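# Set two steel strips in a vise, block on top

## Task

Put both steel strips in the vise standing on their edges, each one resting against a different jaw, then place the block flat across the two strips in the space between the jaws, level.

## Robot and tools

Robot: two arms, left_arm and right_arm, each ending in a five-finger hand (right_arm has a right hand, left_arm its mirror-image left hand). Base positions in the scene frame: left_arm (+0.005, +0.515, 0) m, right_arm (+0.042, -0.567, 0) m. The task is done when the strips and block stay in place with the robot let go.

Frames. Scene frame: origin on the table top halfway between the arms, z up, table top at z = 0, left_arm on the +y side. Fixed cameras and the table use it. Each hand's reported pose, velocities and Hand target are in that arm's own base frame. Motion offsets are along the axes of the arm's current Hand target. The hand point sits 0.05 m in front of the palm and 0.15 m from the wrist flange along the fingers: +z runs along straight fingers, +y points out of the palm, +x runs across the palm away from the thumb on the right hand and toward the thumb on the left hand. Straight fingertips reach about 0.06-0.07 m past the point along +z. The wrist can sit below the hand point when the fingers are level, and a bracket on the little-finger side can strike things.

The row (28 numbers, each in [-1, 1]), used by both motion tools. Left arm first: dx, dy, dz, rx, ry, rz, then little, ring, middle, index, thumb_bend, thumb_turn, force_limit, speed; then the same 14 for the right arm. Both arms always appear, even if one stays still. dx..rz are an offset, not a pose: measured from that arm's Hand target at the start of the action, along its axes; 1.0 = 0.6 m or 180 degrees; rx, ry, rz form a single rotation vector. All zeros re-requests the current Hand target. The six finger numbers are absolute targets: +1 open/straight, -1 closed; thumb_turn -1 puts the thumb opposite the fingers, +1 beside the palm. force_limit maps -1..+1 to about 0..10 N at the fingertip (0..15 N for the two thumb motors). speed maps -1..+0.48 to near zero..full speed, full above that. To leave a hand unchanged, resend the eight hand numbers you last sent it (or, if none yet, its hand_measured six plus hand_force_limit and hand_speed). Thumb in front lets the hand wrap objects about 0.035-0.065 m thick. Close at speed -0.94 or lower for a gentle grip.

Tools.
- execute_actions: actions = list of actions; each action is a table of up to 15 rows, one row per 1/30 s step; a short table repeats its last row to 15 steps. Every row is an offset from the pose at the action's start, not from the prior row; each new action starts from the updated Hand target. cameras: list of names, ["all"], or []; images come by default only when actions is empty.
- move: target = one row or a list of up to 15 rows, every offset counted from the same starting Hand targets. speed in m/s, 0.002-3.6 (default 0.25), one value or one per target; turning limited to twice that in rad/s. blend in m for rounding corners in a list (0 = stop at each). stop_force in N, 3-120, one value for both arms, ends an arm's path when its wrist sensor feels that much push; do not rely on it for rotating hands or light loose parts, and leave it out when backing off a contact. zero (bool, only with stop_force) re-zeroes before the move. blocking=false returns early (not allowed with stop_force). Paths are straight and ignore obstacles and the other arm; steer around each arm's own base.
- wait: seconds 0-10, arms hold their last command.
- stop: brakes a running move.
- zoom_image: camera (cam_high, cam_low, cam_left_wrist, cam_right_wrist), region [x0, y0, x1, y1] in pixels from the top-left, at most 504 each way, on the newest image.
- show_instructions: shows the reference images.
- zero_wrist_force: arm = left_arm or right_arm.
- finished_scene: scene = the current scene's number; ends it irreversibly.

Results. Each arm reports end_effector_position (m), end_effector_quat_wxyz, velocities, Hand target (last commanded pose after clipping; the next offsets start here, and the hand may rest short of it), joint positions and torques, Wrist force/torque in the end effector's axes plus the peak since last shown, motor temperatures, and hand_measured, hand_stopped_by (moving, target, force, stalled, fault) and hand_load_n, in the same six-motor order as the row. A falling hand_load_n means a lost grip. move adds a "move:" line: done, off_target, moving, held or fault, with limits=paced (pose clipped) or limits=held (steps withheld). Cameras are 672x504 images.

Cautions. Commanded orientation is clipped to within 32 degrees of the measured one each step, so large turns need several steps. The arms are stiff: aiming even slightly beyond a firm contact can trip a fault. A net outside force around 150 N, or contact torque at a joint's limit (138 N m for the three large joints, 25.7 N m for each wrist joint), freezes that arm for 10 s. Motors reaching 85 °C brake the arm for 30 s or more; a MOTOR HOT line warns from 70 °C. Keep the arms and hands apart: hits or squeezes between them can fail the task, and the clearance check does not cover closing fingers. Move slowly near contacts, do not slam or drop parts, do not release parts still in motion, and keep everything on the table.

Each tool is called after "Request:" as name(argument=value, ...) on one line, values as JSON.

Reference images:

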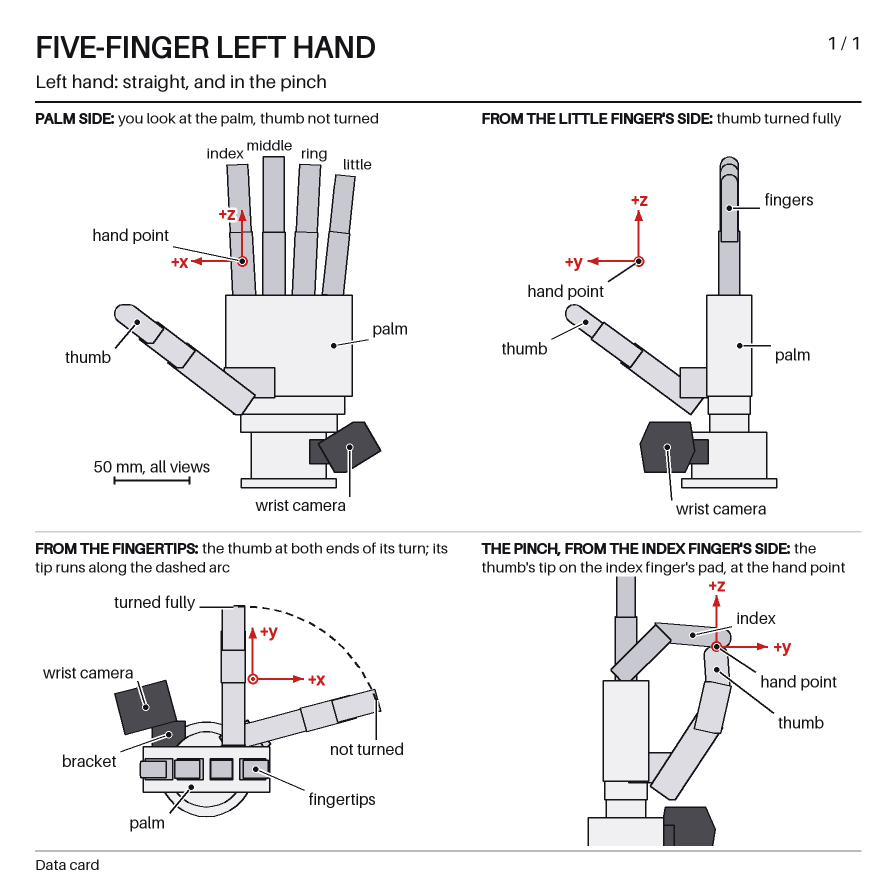

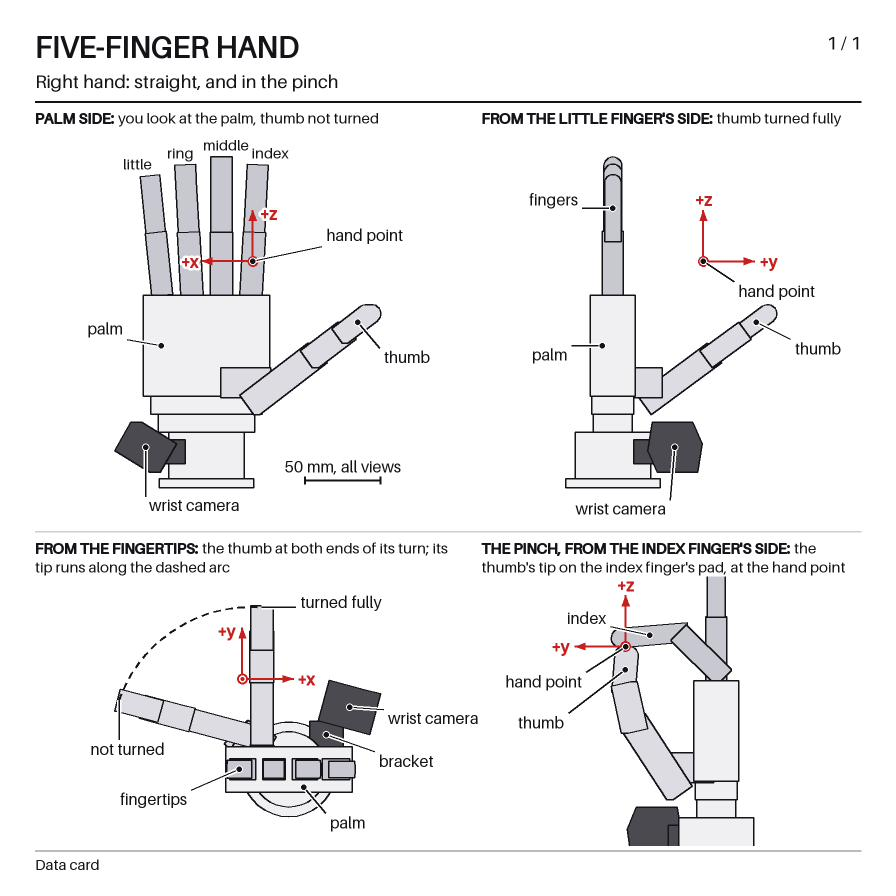

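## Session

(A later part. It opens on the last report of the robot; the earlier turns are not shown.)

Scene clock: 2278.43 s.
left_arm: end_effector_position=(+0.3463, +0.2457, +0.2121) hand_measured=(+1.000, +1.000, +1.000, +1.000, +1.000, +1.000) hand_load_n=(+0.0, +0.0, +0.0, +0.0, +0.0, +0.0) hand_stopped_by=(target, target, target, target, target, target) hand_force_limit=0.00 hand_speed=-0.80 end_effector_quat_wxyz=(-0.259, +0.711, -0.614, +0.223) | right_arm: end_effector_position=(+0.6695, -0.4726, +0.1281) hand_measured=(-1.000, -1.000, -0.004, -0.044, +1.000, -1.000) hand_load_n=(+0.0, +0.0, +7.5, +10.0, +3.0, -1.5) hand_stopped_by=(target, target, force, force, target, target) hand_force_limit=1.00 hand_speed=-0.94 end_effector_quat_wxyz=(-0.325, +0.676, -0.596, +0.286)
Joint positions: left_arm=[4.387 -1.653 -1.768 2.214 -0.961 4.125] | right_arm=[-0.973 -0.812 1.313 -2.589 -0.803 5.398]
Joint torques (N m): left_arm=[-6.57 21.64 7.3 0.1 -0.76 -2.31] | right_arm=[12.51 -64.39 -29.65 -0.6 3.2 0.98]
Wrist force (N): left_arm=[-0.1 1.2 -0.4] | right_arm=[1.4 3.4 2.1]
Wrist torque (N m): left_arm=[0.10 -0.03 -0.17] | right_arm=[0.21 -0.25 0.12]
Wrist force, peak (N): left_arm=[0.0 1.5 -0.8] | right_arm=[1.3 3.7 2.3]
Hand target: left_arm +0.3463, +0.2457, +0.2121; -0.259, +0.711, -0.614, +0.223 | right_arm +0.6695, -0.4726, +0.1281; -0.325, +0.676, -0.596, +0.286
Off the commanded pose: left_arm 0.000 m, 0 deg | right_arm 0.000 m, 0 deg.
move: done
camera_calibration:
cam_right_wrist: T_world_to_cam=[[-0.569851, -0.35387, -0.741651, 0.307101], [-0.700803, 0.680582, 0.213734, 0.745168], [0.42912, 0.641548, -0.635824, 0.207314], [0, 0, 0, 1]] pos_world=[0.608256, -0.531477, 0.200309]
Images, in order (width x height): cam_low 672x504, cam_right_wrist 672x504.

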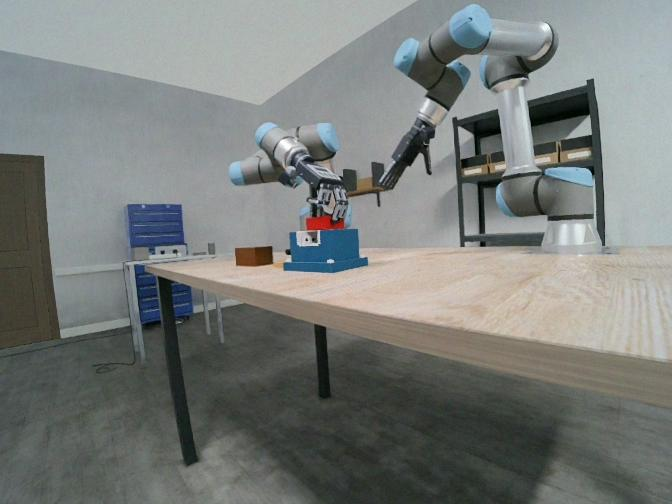

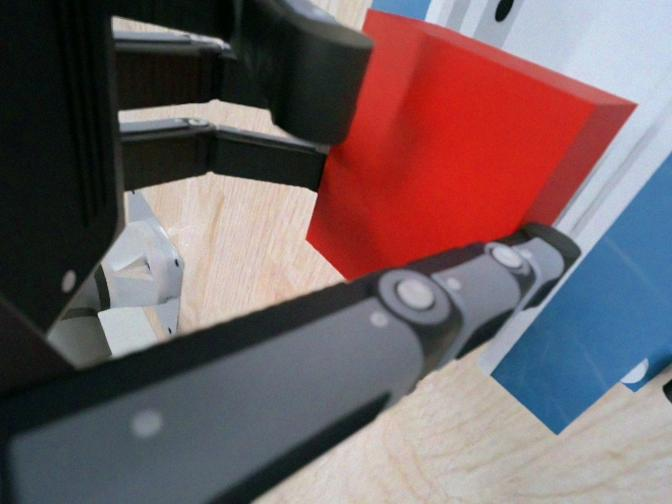

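Request:
move(target=[0,0,0,0,0,0,1,1,1,1,1,1,0,-0.8,0.0,0.00125,-0.00156,0,0,0,-1,-1,-0.5,-0.5,1,-1,1.0,-0.94], speed=0.01)

Request:
move(target=[0,0,0,0,0,0,1,1,1,1,1,1,0,-0.8,0.0,0.0104,0.00833,0,0,0,-1,-1,-0.5,-0.5,1,-1,1.0,-0.94], speed=0.008, stop_force=3, cameras=["cam_right_wrist","cam_low"])

Request:
zoom_image(camera="cam_right_wrist", region=[440, 0, 672, 232])

Request:
zoom_image(camera="cam_low", region=[290, 205, 350, 255])

Scene clock: 2321.00 s.
left_arm: end_effector_position=(+0.3463, +0.2457, +0.2121) hand_measured=(+1.000, +1.000, +1.000, +1.000, +1.000, +1.000) hand_load_n=(+0.0, +0.0, +0.0, +0.0, +0.0, +0.0) hand_stopped_by=(target, target, target, target, target, target) hand_force_limit=0.00 hand_speed=-0.80 end_effector_quat_wxyz=(-0.259, +0.711, -0.614, +0.223) | right_arm: end_effector_position=(+0.6683, -0.4728, +0.1281) hand_measured=(-1.000, -1.000, -0.004, -0.044, +1.000, -1.000) hand_load_n=(+0.0, +0.0, +7.5, +9.5, +2.5, -1.5) hand_stopped_by=(target, target, force, force, target, target) hand_force_limit=1.00 hand_speed=-0.94 end_effector_quat_wxyz=(-0.325, +0.676, -0.596, +0.286)
Joint positions: left_arm=[4.387 -1.653 -1.768 2.214 -0.961 4.125] | right_arm=[-0.975 -0.814 1.316 -2.589 -0.802 5.396]
Joint torques (N m): left_arm=[-6.33 21.67 6.84 0.14 -0.76 -2.22] | right_arm=[-11.21 -60.68 -17.72 -0.79 3.04 -0.87]
Wrist force (N): left_arm=[0.2 1.4 -0.7] | right_arm=[1.3 3.4 2.0]
Wrist torque (N m): left_arm=[0.14 -0.08 -0.16] | right_arm=[0.22 -0.24 0.28]
Wrist force, peak (N): left_arm=[-0.2 1.7 -0.4] | right_arm=[1.4 3.8 2.1]
Hand target: left_arm +0.3463, +0.2457, +0.2121; -0.259, +0.711, -0.614, +0.223 | right_arm +0.6683, -0.4728, +0.1281; -0.325, +0.676, -0.596, +0.286
Off the commanded pose: left_arm 0.000 m, 0 deg | right_arm 0.000 m, 0 deg.
move: done

Scene clock: 2322.60 s.
left_arm: end_effector_position=(+0.3463, +0.2457, +0.2121) hand_measured=(+1.000, +1.000, +1.000, +1.000, +1.000, +1.000) hand_load_n=(+0.0, +0.0, +0.0, -0.5, +0.0, +0.0) hand_stopped_by=(target, target, target, target, target, target) hand_force_limit=0.00 hand_speed=-0.80 end_effector_quat_wxyz=(-0.259, +0.711, -0.614, +0.223) | right_arm: end_effector_position=(+0.6683, -0.4728, +0.1238) hand_measured=(-1.000, -1.000, -0.004, -0.044, +1.000, -1.000) hand_load_n=(+0.0, +0.0, +7.5, +9.0, +2.5, -2.5) hand_stopped_by=(target, target, force, force, target, target) hand_force_limit=1.00 hand_speed=-0.94 end_effector_quat_wxyz=(-0.325, +0.676, -0.596, +0.286)
Joint positions: left_arm=[4.387 -1.653 -1.768 2.214 -0.961 4.125] | right_arm=[-0.975 -0.809 1.319 -2.597 -0.802 5.396]
Joint torques (N m): left_arm=[-6.25 22.45 7.58 0.01 -0.73 -2.26] | right_arm=[-9.61 -65.22 -31.25 -0.97 2.14 0.91]
Wrist force (N): left_arm=[0.2 1.3 -0.6] | right_arm=[1.1 4.9 0.8]
Wrist torque (N m): left_arm=[0.12 -0.09 -0.16] | right_arm=[0.18 -0.26 0.24]
Wrist force, peak (N): left_arm=[0.0 1.4 -0.7] | right_arm=[1.2 5.2 1.0]
Hand target: left_arm +0.3463, +0.2457, +0.2121; -0.259, +0.711, -0.614, +0.223 | right_arm +0.6683, -0.4728, +0.1238; -0.325, +0.676, -0.596, +0.286 (not the last commanded pose)
Off the commanded pose: left_arm 0.000 m, 0 deg | right_arm 0.004 m, 0 deg.
move: contact (right_arm)
camera_calibration:
cam_right_wrist: T_world_to_cam=[[-0.5698, -0.35392, -0.741666, 0.303212], [-0.700845, 0.680556, 0.21368, 0.745315], [0.42912, 0.641548, -0.635824, 0.205223], [0, 0, 0, 1]] pos_world=[0.607056, -0.531577, 0.196109]
Images, in order (width x height): cam_low 672x504, cam_right_wrist 672x504.

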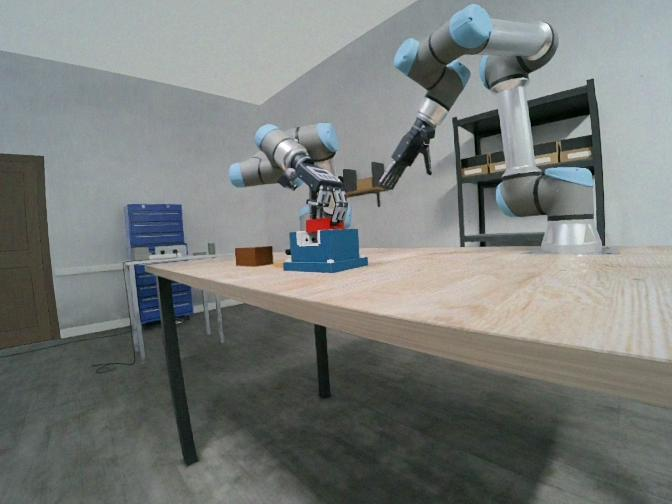

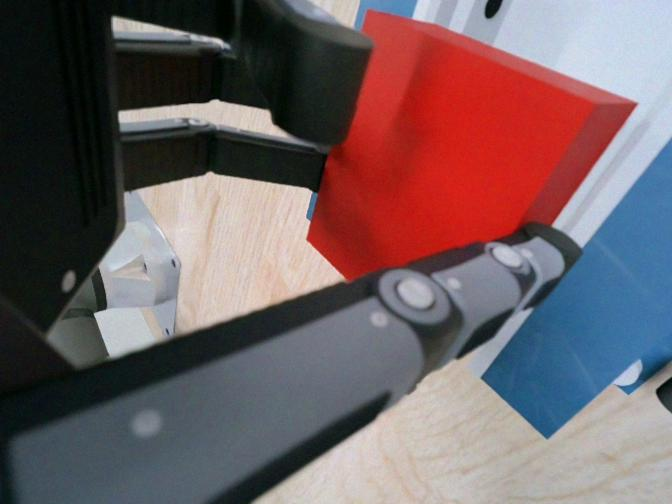

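Scaled by 2.172 from the camera's 672x504 image, which has a finer 960x720 frame.

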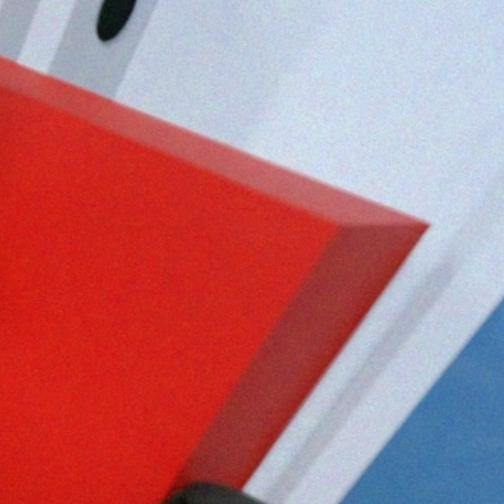

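Scaled by 8.400 from the camera's 672x504 image, which has a finer 960x720 frame.

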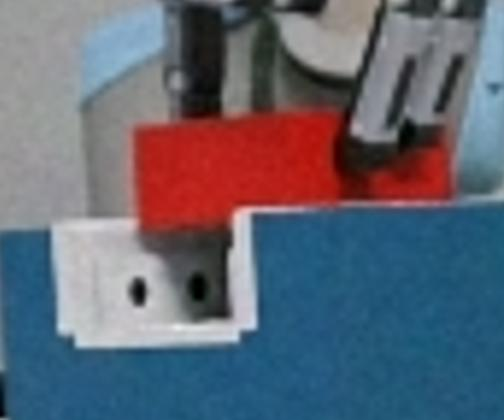

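Request:
move(target=[0,0,0,0,0,0,1,1,1,1,1,1,0,-0.8,0.0,0.00729,-0.0091,0,0,0,-1,-1,-0.5,-0.5,1,-1,1.0,-0.94], speed=0.005, stop_force=4)

Scene clock: 2331.73 s.
left_arm: end_effector_position=(+0.3463, +0.2457, +0.2121) hand_measured=(+1.000, +1.000, +1.000, +1.000, +1.000, +1.000) hand_load_n=(+0.0, +0.0, +0.0, +0.0, +0.0, +0.0) hand_stopped_by=(target, target, target, target, target, target) hand_force_limit=0.00 hand_speed=-0.80 end_effector_quat_wxyz=(-0.259, +0.711, -0.614, +0.223) | right_arm: end_effector_position=(+0.6654, -0.4731, +0.1238) hand_measured=(-1.000, -1.000, -0.004, -0.044, +1.000, -1.000) hand_load_n=(+0.0, +0.0, +8.5, +10.0, +2.5, -2.5) hand_stopped_by=(target, target, force, force, target, target) hand_force_limit=1.00 hand_speed=-0.94 end_effector_quat_wxyz=(-0.325, +0.676, -0.596, +0.286)
Joint positions: left_arm=[4.387 -1.653 -1.768 2.214 -0.961 4.125] | right_arm=[-0.978 -0.813 1.327 -2.597 -0.8 5.391]
Joint torques (N m): left_arm=[-6.27 21.34 7.35 0.03 -0.79 -2.27] | right_arm=[12.2 -49.21 -29.94 -1.15 -0.64 1.7]
Wrist force (N): left_arm=[0.2 1.2 -0.7] | right_arm=[1.5 2.3 3.3]
Wrist torque (N m): left_arm=[0.11 -0.08 -0.15] | right_arm=[0.25 -0.29 0.20]
Wrist force, peak (N): left_arm=[-0.4 1.5 -0.6] | right_arm=[1.2 5.3 0.7]
Hand target: left_arm +0.3463, +0.2457, +0.2121; -0.259, +0.711, -0.614, +0.223 | right_arm +0.6654, -0.4731, +0.1238; -0.325, +0.676, -0.596, +0.286 (not the last commanded pose)
Off the commanded pose: left_arm 0.000 m, 0 deg | right_arm 0.004 m, 0 deg.
move: contact (right_arm)

Request:
move(target=[0,0,0,0,0,0,1,1,1,1,1,1,0,-0.8,0.0,-0.00151,0.00189,0,0,0,-1,-1,-0.5,-0.5,1,-1,1.0,-0.94], speed=0.005)

Request:
move(target=[0,0,0,0,0,0,1,1,1,1,1,1,0,-0.8,0.0,0.026,0.0208,0,0,0,-1,-1,-0.5,-0.5,1,-1,1.0,-0.94], speed=0.005, stop_force=3, cameras=["cam_right_wrist","cam_low"])

Request:
zoom_image(camera="cam_low", region=[290, 205, 350, 255])

Scene clock: 2339.90 s.
left_arm: end_effector_position=(+0.3463, +0.2457, +0.2121) hand_measured=(+1.000, +1.000, +1.000, +1.000, +1.000, +1.000) hand_load_n=(+0.0, -0.5, +0.0, +0.0, +0.0, +0.0) hand_stopped_by=(target, target, target, target, target, target) hand_force_limit=0.00 hand_speed=-0.80 end_effector_quat_wxyz=(-0.259, +0.711, -0.614, +0.223) | right_arm: end_effector_position=(+0.6669, -0.4729, +0.1238) hand_measured=(-1.000, -1.000, -0.004, -0.044, +1.000, -1.000) hand_load_n=(+0.0, +0.0, +7.5, +9.5, +2.5, -1.5) hand_stopped_by=(target, target, force, force, target, target) hand_force_limit=1.00 hand_speed=-0.94 end_effector_quat_wxyz=(-0.325, +0.676, -0.596, +0.286)
Joint positions: left_arm=[4.387 -1.653 -1.768 2.214 -0.961 4.125] | right_arm=[-0.977 -0.811 1.323 -2.597 -0.801 5.394]
Joint torques (N m): left_arm=[-6.4 21.54 8.12 -0.03 -0.77 -2.25] | right_arm=[8.03 -51.33 -25.08 -3.52 -0.65 0.94]
Wrist force (N): left_arm=[-0.1 1.6 -0.6] | right_arm=[1.1 3.6 2.1]
Wrist torque (N m): left_arm=[0.16 -0.05 -0.18] | right_arm=[0.24 -0.22 0.06]
Wrist force, peak (N): left_arm=[0.0 1.7 -0.3] | right_arm=[1.4 2.6 3.5]
Hand target: left_arm +0.3463, +0.2457, +0.2121; -0.259, +0.711, -0.614, +0.223 | right_arm +0.6669, -0.4730, +0.1238; -0.325, +0.676, -0.596, +0.286
Off the commanded pose: left_arm 0.000 m, 0 deg | right_arm 0.000 m, 0 deg.
move: done

Scene clock: 2342.63 s.
left_arm: end_effector_position=(+0.3463, +0.2457, +0.2121) hand_measured=(+1.000, +1.000, +1.000, +1.000, +1.000, +1.000) hand_load_n=(+0.0, +0.0, +0.0, +0.0, +0.0, +0.0) hand_stopped_by=(target, target, target, target, target, target) hand_force_limit=0.00 hand_speed=-0.80 end_effector_quat_wxyz=(-0.259, +0.711, -0.614, +0.223) | right_arm: end_effector_position=(+0.6669, -0.4729, +0.1160) hand_measured=(-1.000, -1.000, -0.004, -0.044, +1.000, -1.000) hand_load_n=(+0.0, +0.0, +7.5, +9.5, +2.5, -2.0) hand_stopped_by=(target, target, force, force, target, target) hand_force_limit=1.00 hand_speed=-0.94 end_effector_quat_wxyz=(-0.325, +0.676, -0.596, +0.286)
Joint positions: left_arm=[4.387 -1.653 -1.768 2.214 -0.961 4.125] | right_arm=[-0.977 -0.802 1.329 -2.612 -0.801 5.394]
Joint torques (N m): left_arm=[-6.47 21.37 7.19 -0.07 -0.78 -2.2] | right_arm=[-7.18 -61.27 -28.68 0.24 2.23 -0.76]
Wrist force (N): left_arm=[-0.2 1.3 -0.4] | right_arm=[1.3 -0.1 0.2]
Wrist torque (N m): left_arm=[0.11 -0.02 -0.18] | right_arm=[-0.04 -0.22 -0.01]
Wrist force, peak (N): left_arm=[-0.1 1.4 -0.7] | right_arm=[1.2 3.7 2.3]
Hand target: left_arm +0.3463, +0.2457, +0.2121; -0.259, +0.711, -0.614, +0.223 | right_arm +0.6669, -0.4729, +0.1160; -0.325, +0.676, -0.596, +0.286 (not the last commanded pose)
Off the commanded pose: left_arm 0.000 m, 0 deg | right_arm 0.012 m, 0 deg.
move: contact (right_arm)
camera_calibration:
cam_right_wrist: T_world_to_cam=[[-0.569748, -0.35397, -0.741682, 0.296503], [-0.700887, 0.68053, 0.213625, 0.746159], [0.42912, 0.641548, -0.635824, 0.200993], [0, 0, 0, 1]] pos_world=[0.605655, -0.531777, 0.188309]
Images, in order (width x height): cam_low 672x504, cam_right_wrist 672x504.

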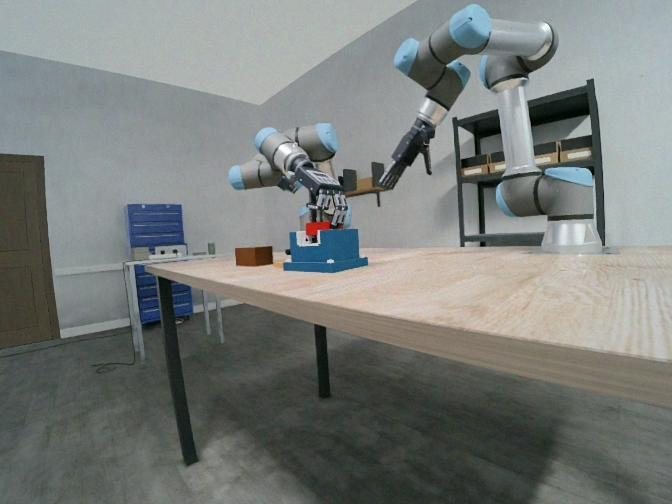

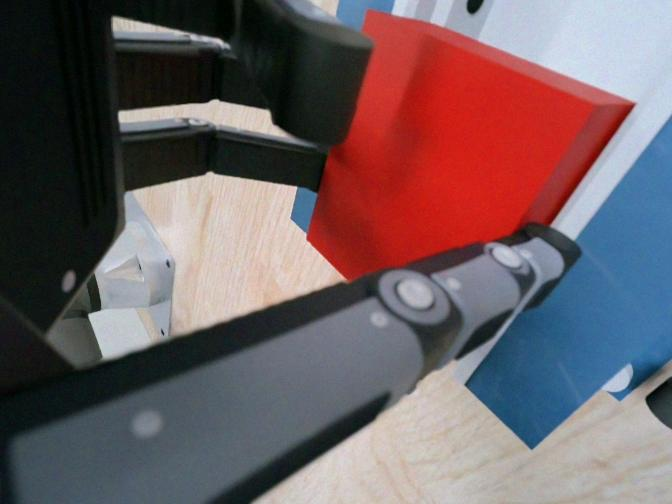

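Scaled by 8.400 from the camera's 672x504 image, which has a finer 960x720 frame.

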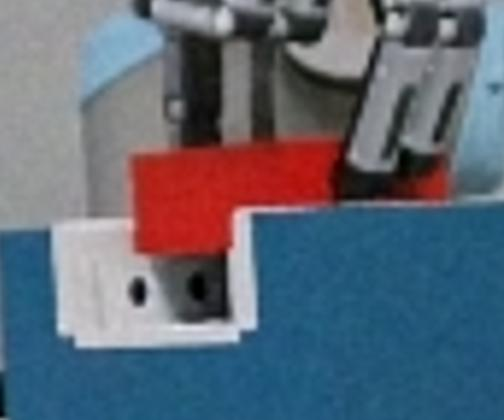

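Request:
move(target=[0,0,0,0,0,0,1,1,1,1,1,1,0,-0.8,0,0,0,0,0,0,-1,-1,0.15,0.15,1,-1,0.2,-0.9], speed=0.05, cameras=["cam_right_wrist","cam_low"])

Request:
zoom_image(camera="cam_low", region=[290, 205, 350, 255])

Scene clock: 2348.83 s.
left_arm: end_effector_position=(+0.3463, +0.2457, +0.2121) hand_measured=(+1.000, +1.000, +1.000, +1.000, +1.000, +1.000) hand_load_n=(+0.0, +0.0, +0.0, +0.0, +0.0, +0.0) hand_stopped_by=(target, target, target, target, target, target) hand_force_limit=0.00 hand_speed=-0.80 end_effector_quat_wxyz=(-0.259, +0.711, -0.614, +0.223) | right_arm: end_effector_position=(+0.6669, -0.4729, +0.1161) hand_measured=(-1.000, -1.000, +0.150, +0.150, +1.000, -1.000) hand_load_n=(+0.0, +0.0, +0.0, +0.0, +0.0, +0.5) hand_stopped_by=(target, target, target, target, target, target) hand_force_limit=0.20 hand_speed=-0.90 end_effector_quat_wxyz=(-0.325, +0.676, -0.596, +0.286)
Joint positions: left_arm=[4.387 -1.653 -1.768 2.214 -0.961 4.125] | right_arm=[-0.977 -0.802 1.329 -2.612 -0.801 5.394]
Joint torques (N m): left_arm=[-6.84 20.64 7.65 -0.14 -0.74 -2.08] | right_arm=[12.13 -55.21 -28.39 -2.22 1.55 0.74]
Wrist force (N): left_arm=[-0.1 1.1 -0.6] | right_arm=[1.1 0.9 0.1]
Wrist torque (N m): left_arm=[0.09 -0.03 -0.17] | right_arm=[0.12 -0.18 0.01]
Wrist force, peak (N): left_arm=[0.1 1.5 -0.8] | right_arm=[1.6 -0.8 -1.9]
Hand target: left_arm +0.3463, +0.2457, +0.2121; -0.259, +0.711, -0.614, +0.223 | right_arm +0.6669, -0.4729, +0.1160; -0.325, +0.676, -0.596, +0.286
Off the commanded pose: left_arm 0.000 m, 0 deg | right_arm 0.000 m, 0 deg.
move: done
camera_calibration:
cam_right_wrist: T_world_to_cam=[[-0.569748, -0.35397, -0.741682, 0.296503], [-0.700887, 0.68053, 0.213625, 0.746159], [0.42912, 0.641548, -0.635824, 0.200993], [0, 0, 0, 1]] pos_world=[0.605655, -0.531777, 0.188309]
Images, in order (width x height): cam_low 672x504, cam_right_wrist 672x504.

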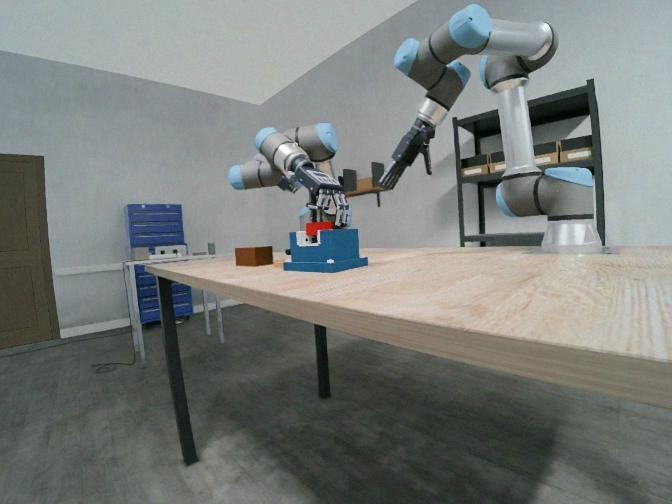

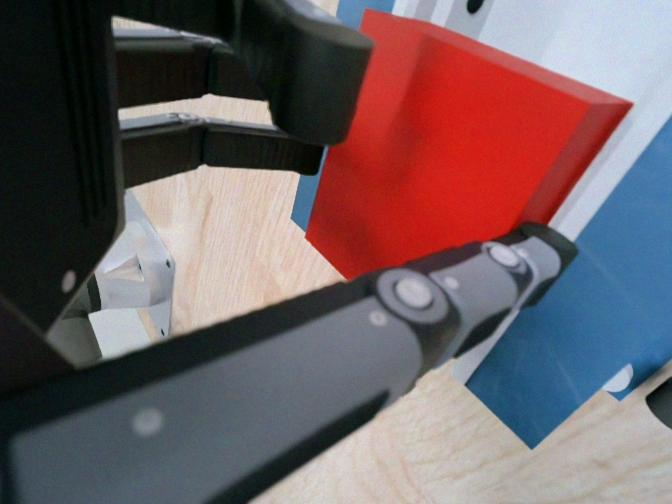

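Scaled by 8.400 from the camera's 672x504 image, which has a finer 960x720 frame.

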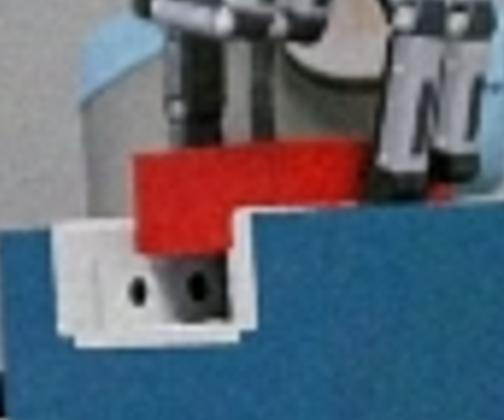

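Request:
move(target=[[0,0,0,0,0,0,1,1,1,1,1,1,0,-0.8,0,0.0031,-0.0039,0,0,0,-1,-1,0.15,0.15,1,-1,0.2,-0.9],[0,0,0,0,0,0,1,1,1,1,1,1,0,-0.8,0,-0.0739,-0.0664,0,0,0,-1,-1,0.15,0.15,1,-1,0.2,-0.9]], speed=0.03)

Request:
move(target=[0,0,0,0,0,0,1,1,1,1,1,1,0,-0.8,0,0.1263,-0.3642,0,0,0,-1,-1,0.15,0.15,1,-1,0.2,-0.9], speed=0.15, cameras=["cam_high","cam_low","cam_right_wrist"])

Request:
zoom_image(camera="cam_high", region=[240, 230, 330, 320])

Request:
zoom_image(camera="cam_low", region=[280, 205, 380, 285])

Scene clock: 2356.07 s.
left_arm: end_effector_position=(+0.3463, +0.2457, +0.2121) hand_measured=(+1.000, +1.000, +1.000, +1.000, +1.000, +1.000) hand_load_n=(+0.0, +0.0, +0.0, +0.0, +0.0, +0.0) hand_stopped_by=(target, target, target, target, target, target) hand_force_limit=0.00 hand_speed=-0.80 end_effector_quat_wxyz=(-0.259, +0.711, -0.614, +0.223) | right_arm: end_effector_position=(+0.6635, -0.4734, +0.1758) hand_measured=(-1.000, -1.000, +0.150, +0.150, +1.000, -1.000) hand_load_n=(+0.0, +0.5, +0.0, +0.0, +0.0, +0.0) hand_stopped_by=(target, target, target, target, target, target) hand_force_limit=0.20 hand_speed=-0.90 end_effector_quat_wxyz=(-0.325, +0.676, -0.596, +0.286)
Joint positions: left_arm=[4.387 -1.653 -1.768 2.214 -0.961 4.125] | right_arm=[-0.981 -0.873 1.286 -2.494 -0.799 5.389]
Joint torques (N m): left_arm=[-5.73 19.93 7.6 -0.15 -0.78 -2.12] | right_arm=[-13.22 -44.47 -13.24 -5.66 2.87 -1.64]
Wrist force (N): left_arm=[-0.4 1.1 -0.9] | right_arm=[1.4 1.0 -0.1]
Wrist torque (N m): left_arm=[0.11 0.00 -0.18] | right_arm=[0.14 -0.23 0.26]
Wrist force, peak (N): left_arm=[0.2 1.5 -0.8] | right_arm=[1.4 1.1 0.4]
Hand target: left_arm +0.3463, +0.2457, +0.2121; -0.259, +0.711, -0.614, +0.223 | right_arm +0.6635, -0.4734, +0.1756; -0.325, +0.676, -0.596, +0.286
Off the commanded pose: left_arm 0.000 m, 0 deg | right_arm 0.000 m, 0 deg.
move: done

Scene clock: 2358.10 s.
left_arm: end_effector_position=(+0.3463, +0.2457, +0.2121) hand_measured=(+1.000, +1.000, +1.000, +1.000, +1.000, +1.000) hand_load_n=(+0.0, +0.0, +0.0, +0.0, +0.0, +0.0) hand_stopped_by=(target, target, target, target, target, target) hand_force_limit=0.00 hand_speed=-0.80 end_effector_quat_wxyz=(-0.259, +0.711, -0.614, +0.223) | right_arm: end_effector_position=(+0.4474, -0.5005, +0.2530) hand_measured=(-1.000, -1.000, +0.150, +0.150, +1.000, -1.000) hand_load_n=(+0.0, +0.0, +0.0, +0.0, +0.0, +0.0) hand_stopped_by=(target, target, target, target, target, target) hand_force_limit=0.20 hand_speed=-0.90 end_effector_quat_wxyz=(-0.325, +0.676, -0.596, +0.286)
Joint positions: left_arm=[4.387 -1.653 -1.768 2.214 -0.961 4.125] | right_arm=[-1.294 -1.233 1.559 -2.083 -0.69 4.952]
Joint torques (N m): left_arm=[-6.52 20.3 6.74 -0.01 -0.89 -2.09] | right_arm=[-2 -44.97 -28.94 -1.32 -1.02 -1.11]
Wrist force (N): left_arm=[-0.1 1.0 -0.6] | right_arm=[1.5 1.0 -0.2]
Wrist torque (N m): left_arm=[0.08 -0.03 -0.16] | right_arm=[0.12 -0.28 0.04]
Wrist force, peak (N): left_arm=[0.2 1.3 -0.7] | right_arm=[1.4 1.6 -1.5]
Hand target: left_arm +0.3463, +0.2457, +0.2121; -0.259, +0.711, -0.614, +0.223 | right_arm +0.4473, -0.5005, +0.2531; -0.325, +0.676, -0.596, +0.286
Off the commanded pose: left_arm 0.000 m, 0 deg | right_arm 0.000 m, 0 deg.
move: done
camera_calibration:
cam_right_wrist: T_world_to_cam=[[-0.569692, -0.353886, -0.741765, 0.263337], [-0.700866, 0.680561, 0.213594, 0.58185], [0.429229, 0.641561, -0.635737, 0.399936], [0, 0, 0, 1]] pos_world=[0.386156, -0.559377, 0.325309]
Images, in order (width x height): cam_high 672x504, cam_low 672x504, cam_right_wrist 672x504.

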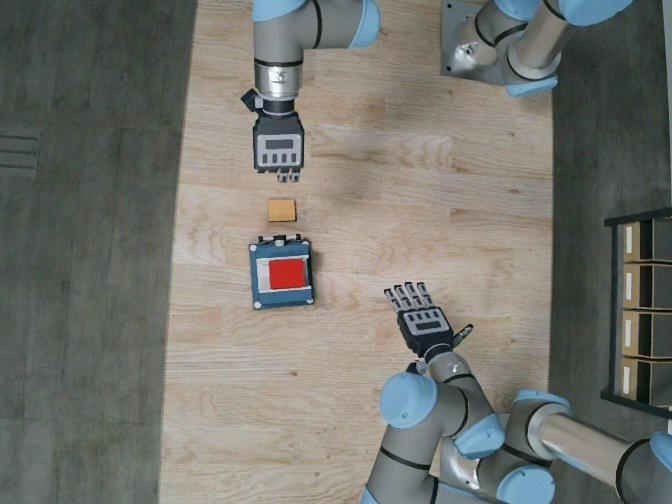

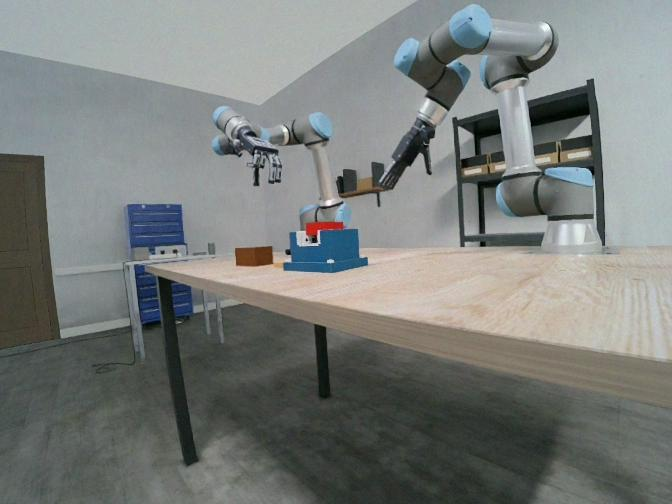

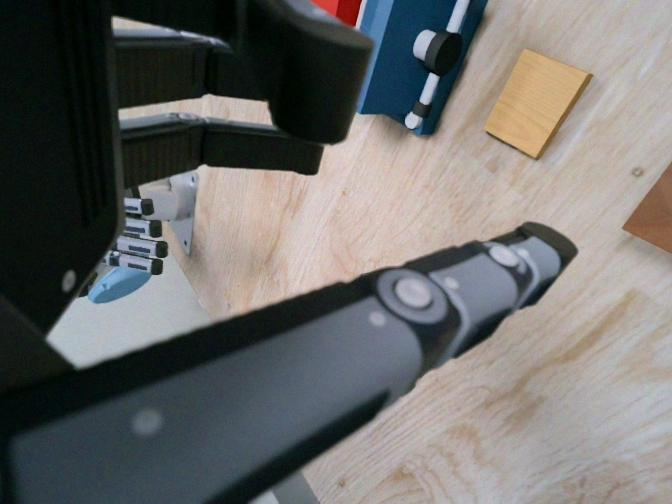

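Scaled by 5.600 from the camera's 672x504 image, which has a finer 960x720 frame.

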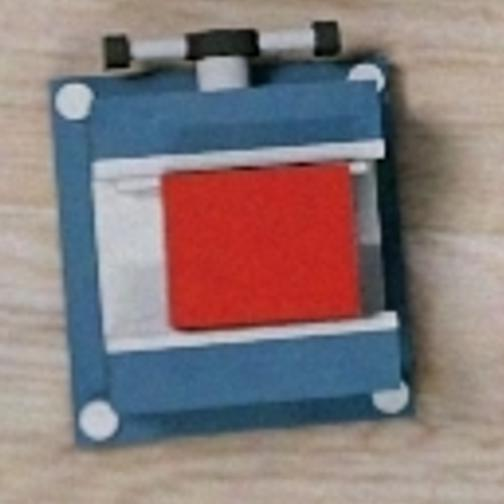

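Scaled by 5.040 from the camera's 672x504 image, which has a finer 960x720 frame.

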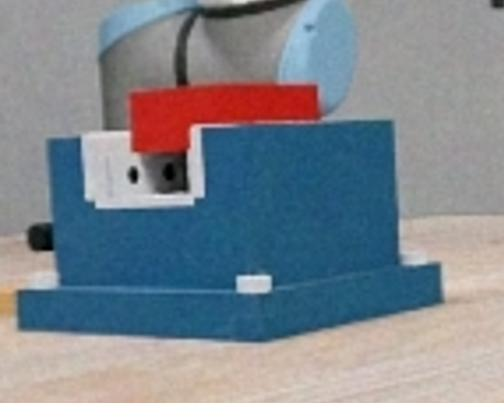

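Request:
move(target=[0,0,0,0,0,0,1,1,1,1,1,1,0,-0.8,0.25,0,0,0,0,0,1,1,1,1,1,1,0.2,0.0], speed=0.2, cameras=["cam_right_wrist"])

Scene clock: 2369.73 s.
left_arm: end_effector_position=(+0.3463, +0.2457, +0.2121) hand_measured=(+1.000, +1.000, +1.000, +1.000, +1.000, +1.000) hand_load_n=(+0.0, +0.0, +0.0, +0.0, +0.0, +0.0) hand_stopped_by=(target, target, target, target, target, target) hand_force_limit=0.00 hand_speed=-0.80 end_effector_quat_wxyz=(-0.259, +0.711, -0.614, +0.223) | right_arm: end_effector_position=(+0.4660, -0.6494, +0.2532) hand_measured=(+1.000, +1.000, +1.000, +1.000, +1.000, +1.000) hand_load_n=(+0.0, +0.0, +0.0, +0.0, +0.0, +0.0) hand_stopped_by=(target, target, target, target, target, target) hand_force_limit=0.20 hand_speed=0.00 end_effector_quat_wxyz=(-0.324, +0.676, -0.596, +0.286)
Joint positions: left_arm=[4.387 -1.653 -1.768 2.214 -0.961 4.125] | right_arm=[-1.324 -0.89 1.021 -1.852 -0.685 4.905]
Joint torques (N m): left_arm=[-6.15 20.18 7.56 -0.21 -0.84 -2.14] | right_arm=[11.71 -46.45 -30.16 -2.72 -1.07 1.5]
Wrist force (N): left_arm=[0.1 1.3 -0.6] | right_arm=[1.0 1.0 -0.1]
Wrist torque (N m): left_arm=[0.13 -0.07 -0.16] | right_arm=[0.13 -0.23 0.25]
Wrist force, peak (N): left_arm=[-0.2 1.5 -0.6] | right_arm=[2.7 1.3 -0.3]
Hand target: left_arm +0.3463, +0.2457, +0.2121; -0.259, +0.711, -0.614, +0.223 | right_arm +0.4660, -0.6493, +0.2531; -0.325, +0.676, -0.596, +0.286
Off the commanded pose: left_arm 0.000 m, 0 deg | right_arm 0.000 m, 0 deg.
move: done
camera_calibration:
cam_right_wrist: T_world_to_cam=[[-0.569759, -0.354113, -0.741606, 0.221163], [-0.700862, 0.680605, 0.21347, 0.696202], [0.429148, 0.641389, -0.635965, 0.487465], [0, 0, 0, 1]] pos_world=[0.404756, -0.708177, 0.325408]
Images, in order (width x height): cam_right_wrist 672x504.

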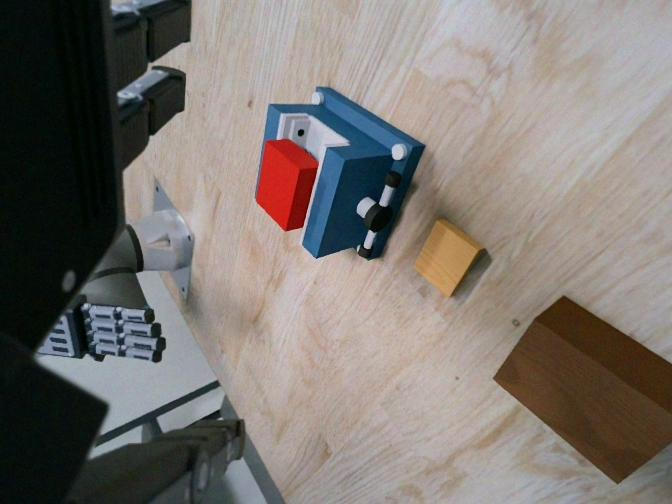

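Request:
execute_actions(actions=[], cameras=["cam_high","cam_right_wrist"])

Scene clock: 2392.03 s.
left_arm: end_effector_position=(+0.3463, +0.2457, +0.2121) hand_measured=(+1.000, +1.000, +1.000, +1.000, +1.000, +1.000) hand_load_n=(+0.0, +0.0, +0.0, +0.0, -0.5, +0.0) hand_stopped_by=(target, target, target, target, target, target) hand_force_limit=0.00 hand_speed=-0.80 end_effector_quat_wxyz=(-0.259, +0.711, -0.614, +0.223) | right_arm: end_effector_position=(+0.4660, -0.6493, +0.2531) hand_measured=(+1.000, +1.000, +1.000, +1.000, +1.000, +1.000) hand_load_n=(+0.0, +0.0, +0.0, +0.0, +0.0, -0.5) hand_stopped_by=(target, target, target, target, target, target) hand_force_limit=0.20 hand_speed=0.00 end_effector_quat_wxyz=(-0.325, +0.676, -0.596, +0.286)
Joint positions: left_arm=[4.387 -1.653 -1.768 2.214 -0.961 4.125] | right_arm=[-1.324 -0.89 1.021 -1.852 -0.685 4.905]
Joint velocities: within noise
Joint torques (N m): left_arm=[-6.41 19.81 7.66 -0.17 -0.86 -2.25] | right_arm=[12.29 -45.07 -32.53 -0.59 -0.97 1.4]
Motor temperatures (°C): left_arm=[35 36 38 44 41 40] | right_arm=[33 39 35 37 39 44]
Wrist force (N): left_arm=[0.0 1.4 -0.3] | right_arm=[1.2 1.0 -0.2]
Wrist torque (N m): left_arm=[0.13 -0.04 -0.17] | right_arm=[0.14 -0.26 0.25]
Wrist force, peak (N): left_arm=[0.0 1.5 -0.8] | right_arm=[1.3 1.1 -0.2]
Hand target: left_arm +0.3463, +0.2457, +0.2121; -0.259, +0.711, -0.614, +0.223 | right_arm +0.4660, -0.6493, +0.2531; -0.325, +0.676, -0.596, +0.286
Off the commanded pose: left_arm 0.000 m, 0 deg | right_arm 0.000 m, 0 deg.
camera_calibration:
cam_right_wrist: T_world_to_cam=[[-0.569748, -0.35397, -0.741682, 0.221211], [-0.700887, 0.68053, 0.213625, 0.69613], [0.42912, 0.641548, -0.635824, 0.48748], [0, 0, 0, 1]] pos_world=[0.404755, -0.708177, 0.325309]
Images, in order (width x height): cam_high 672x504, cam_right_wrist 672x504.

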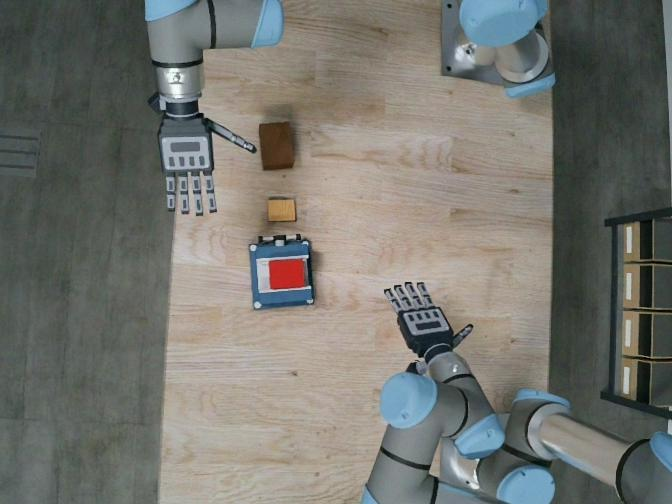

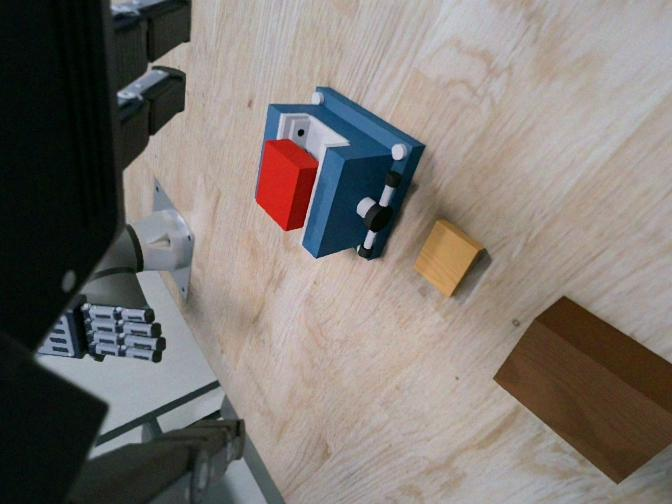

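Request:
zoom_image(camera="cam_right_wrist", region=[230, 70, 440, 270])

Request:
zoom_image(camera="cam_high", region=[235, 220, 335, 320])

Scaled by 2.400 from the camera's 672x504 image, which has a finer 960x720 frame.

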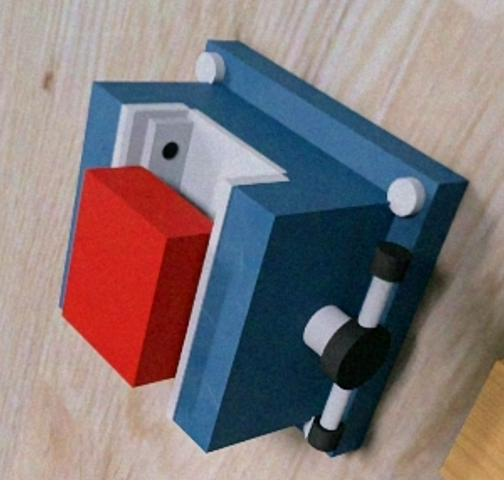

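Scaled by 5.040 from the camera's 672x504 image, which has a finer 960x720 frame.

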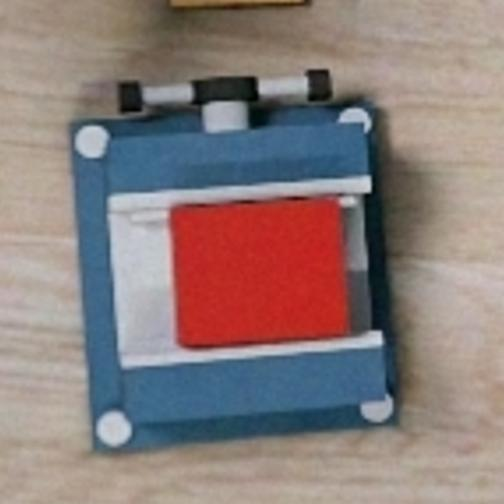

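Request:
finished_scene(scene=1)

The scene is finished: the task was done.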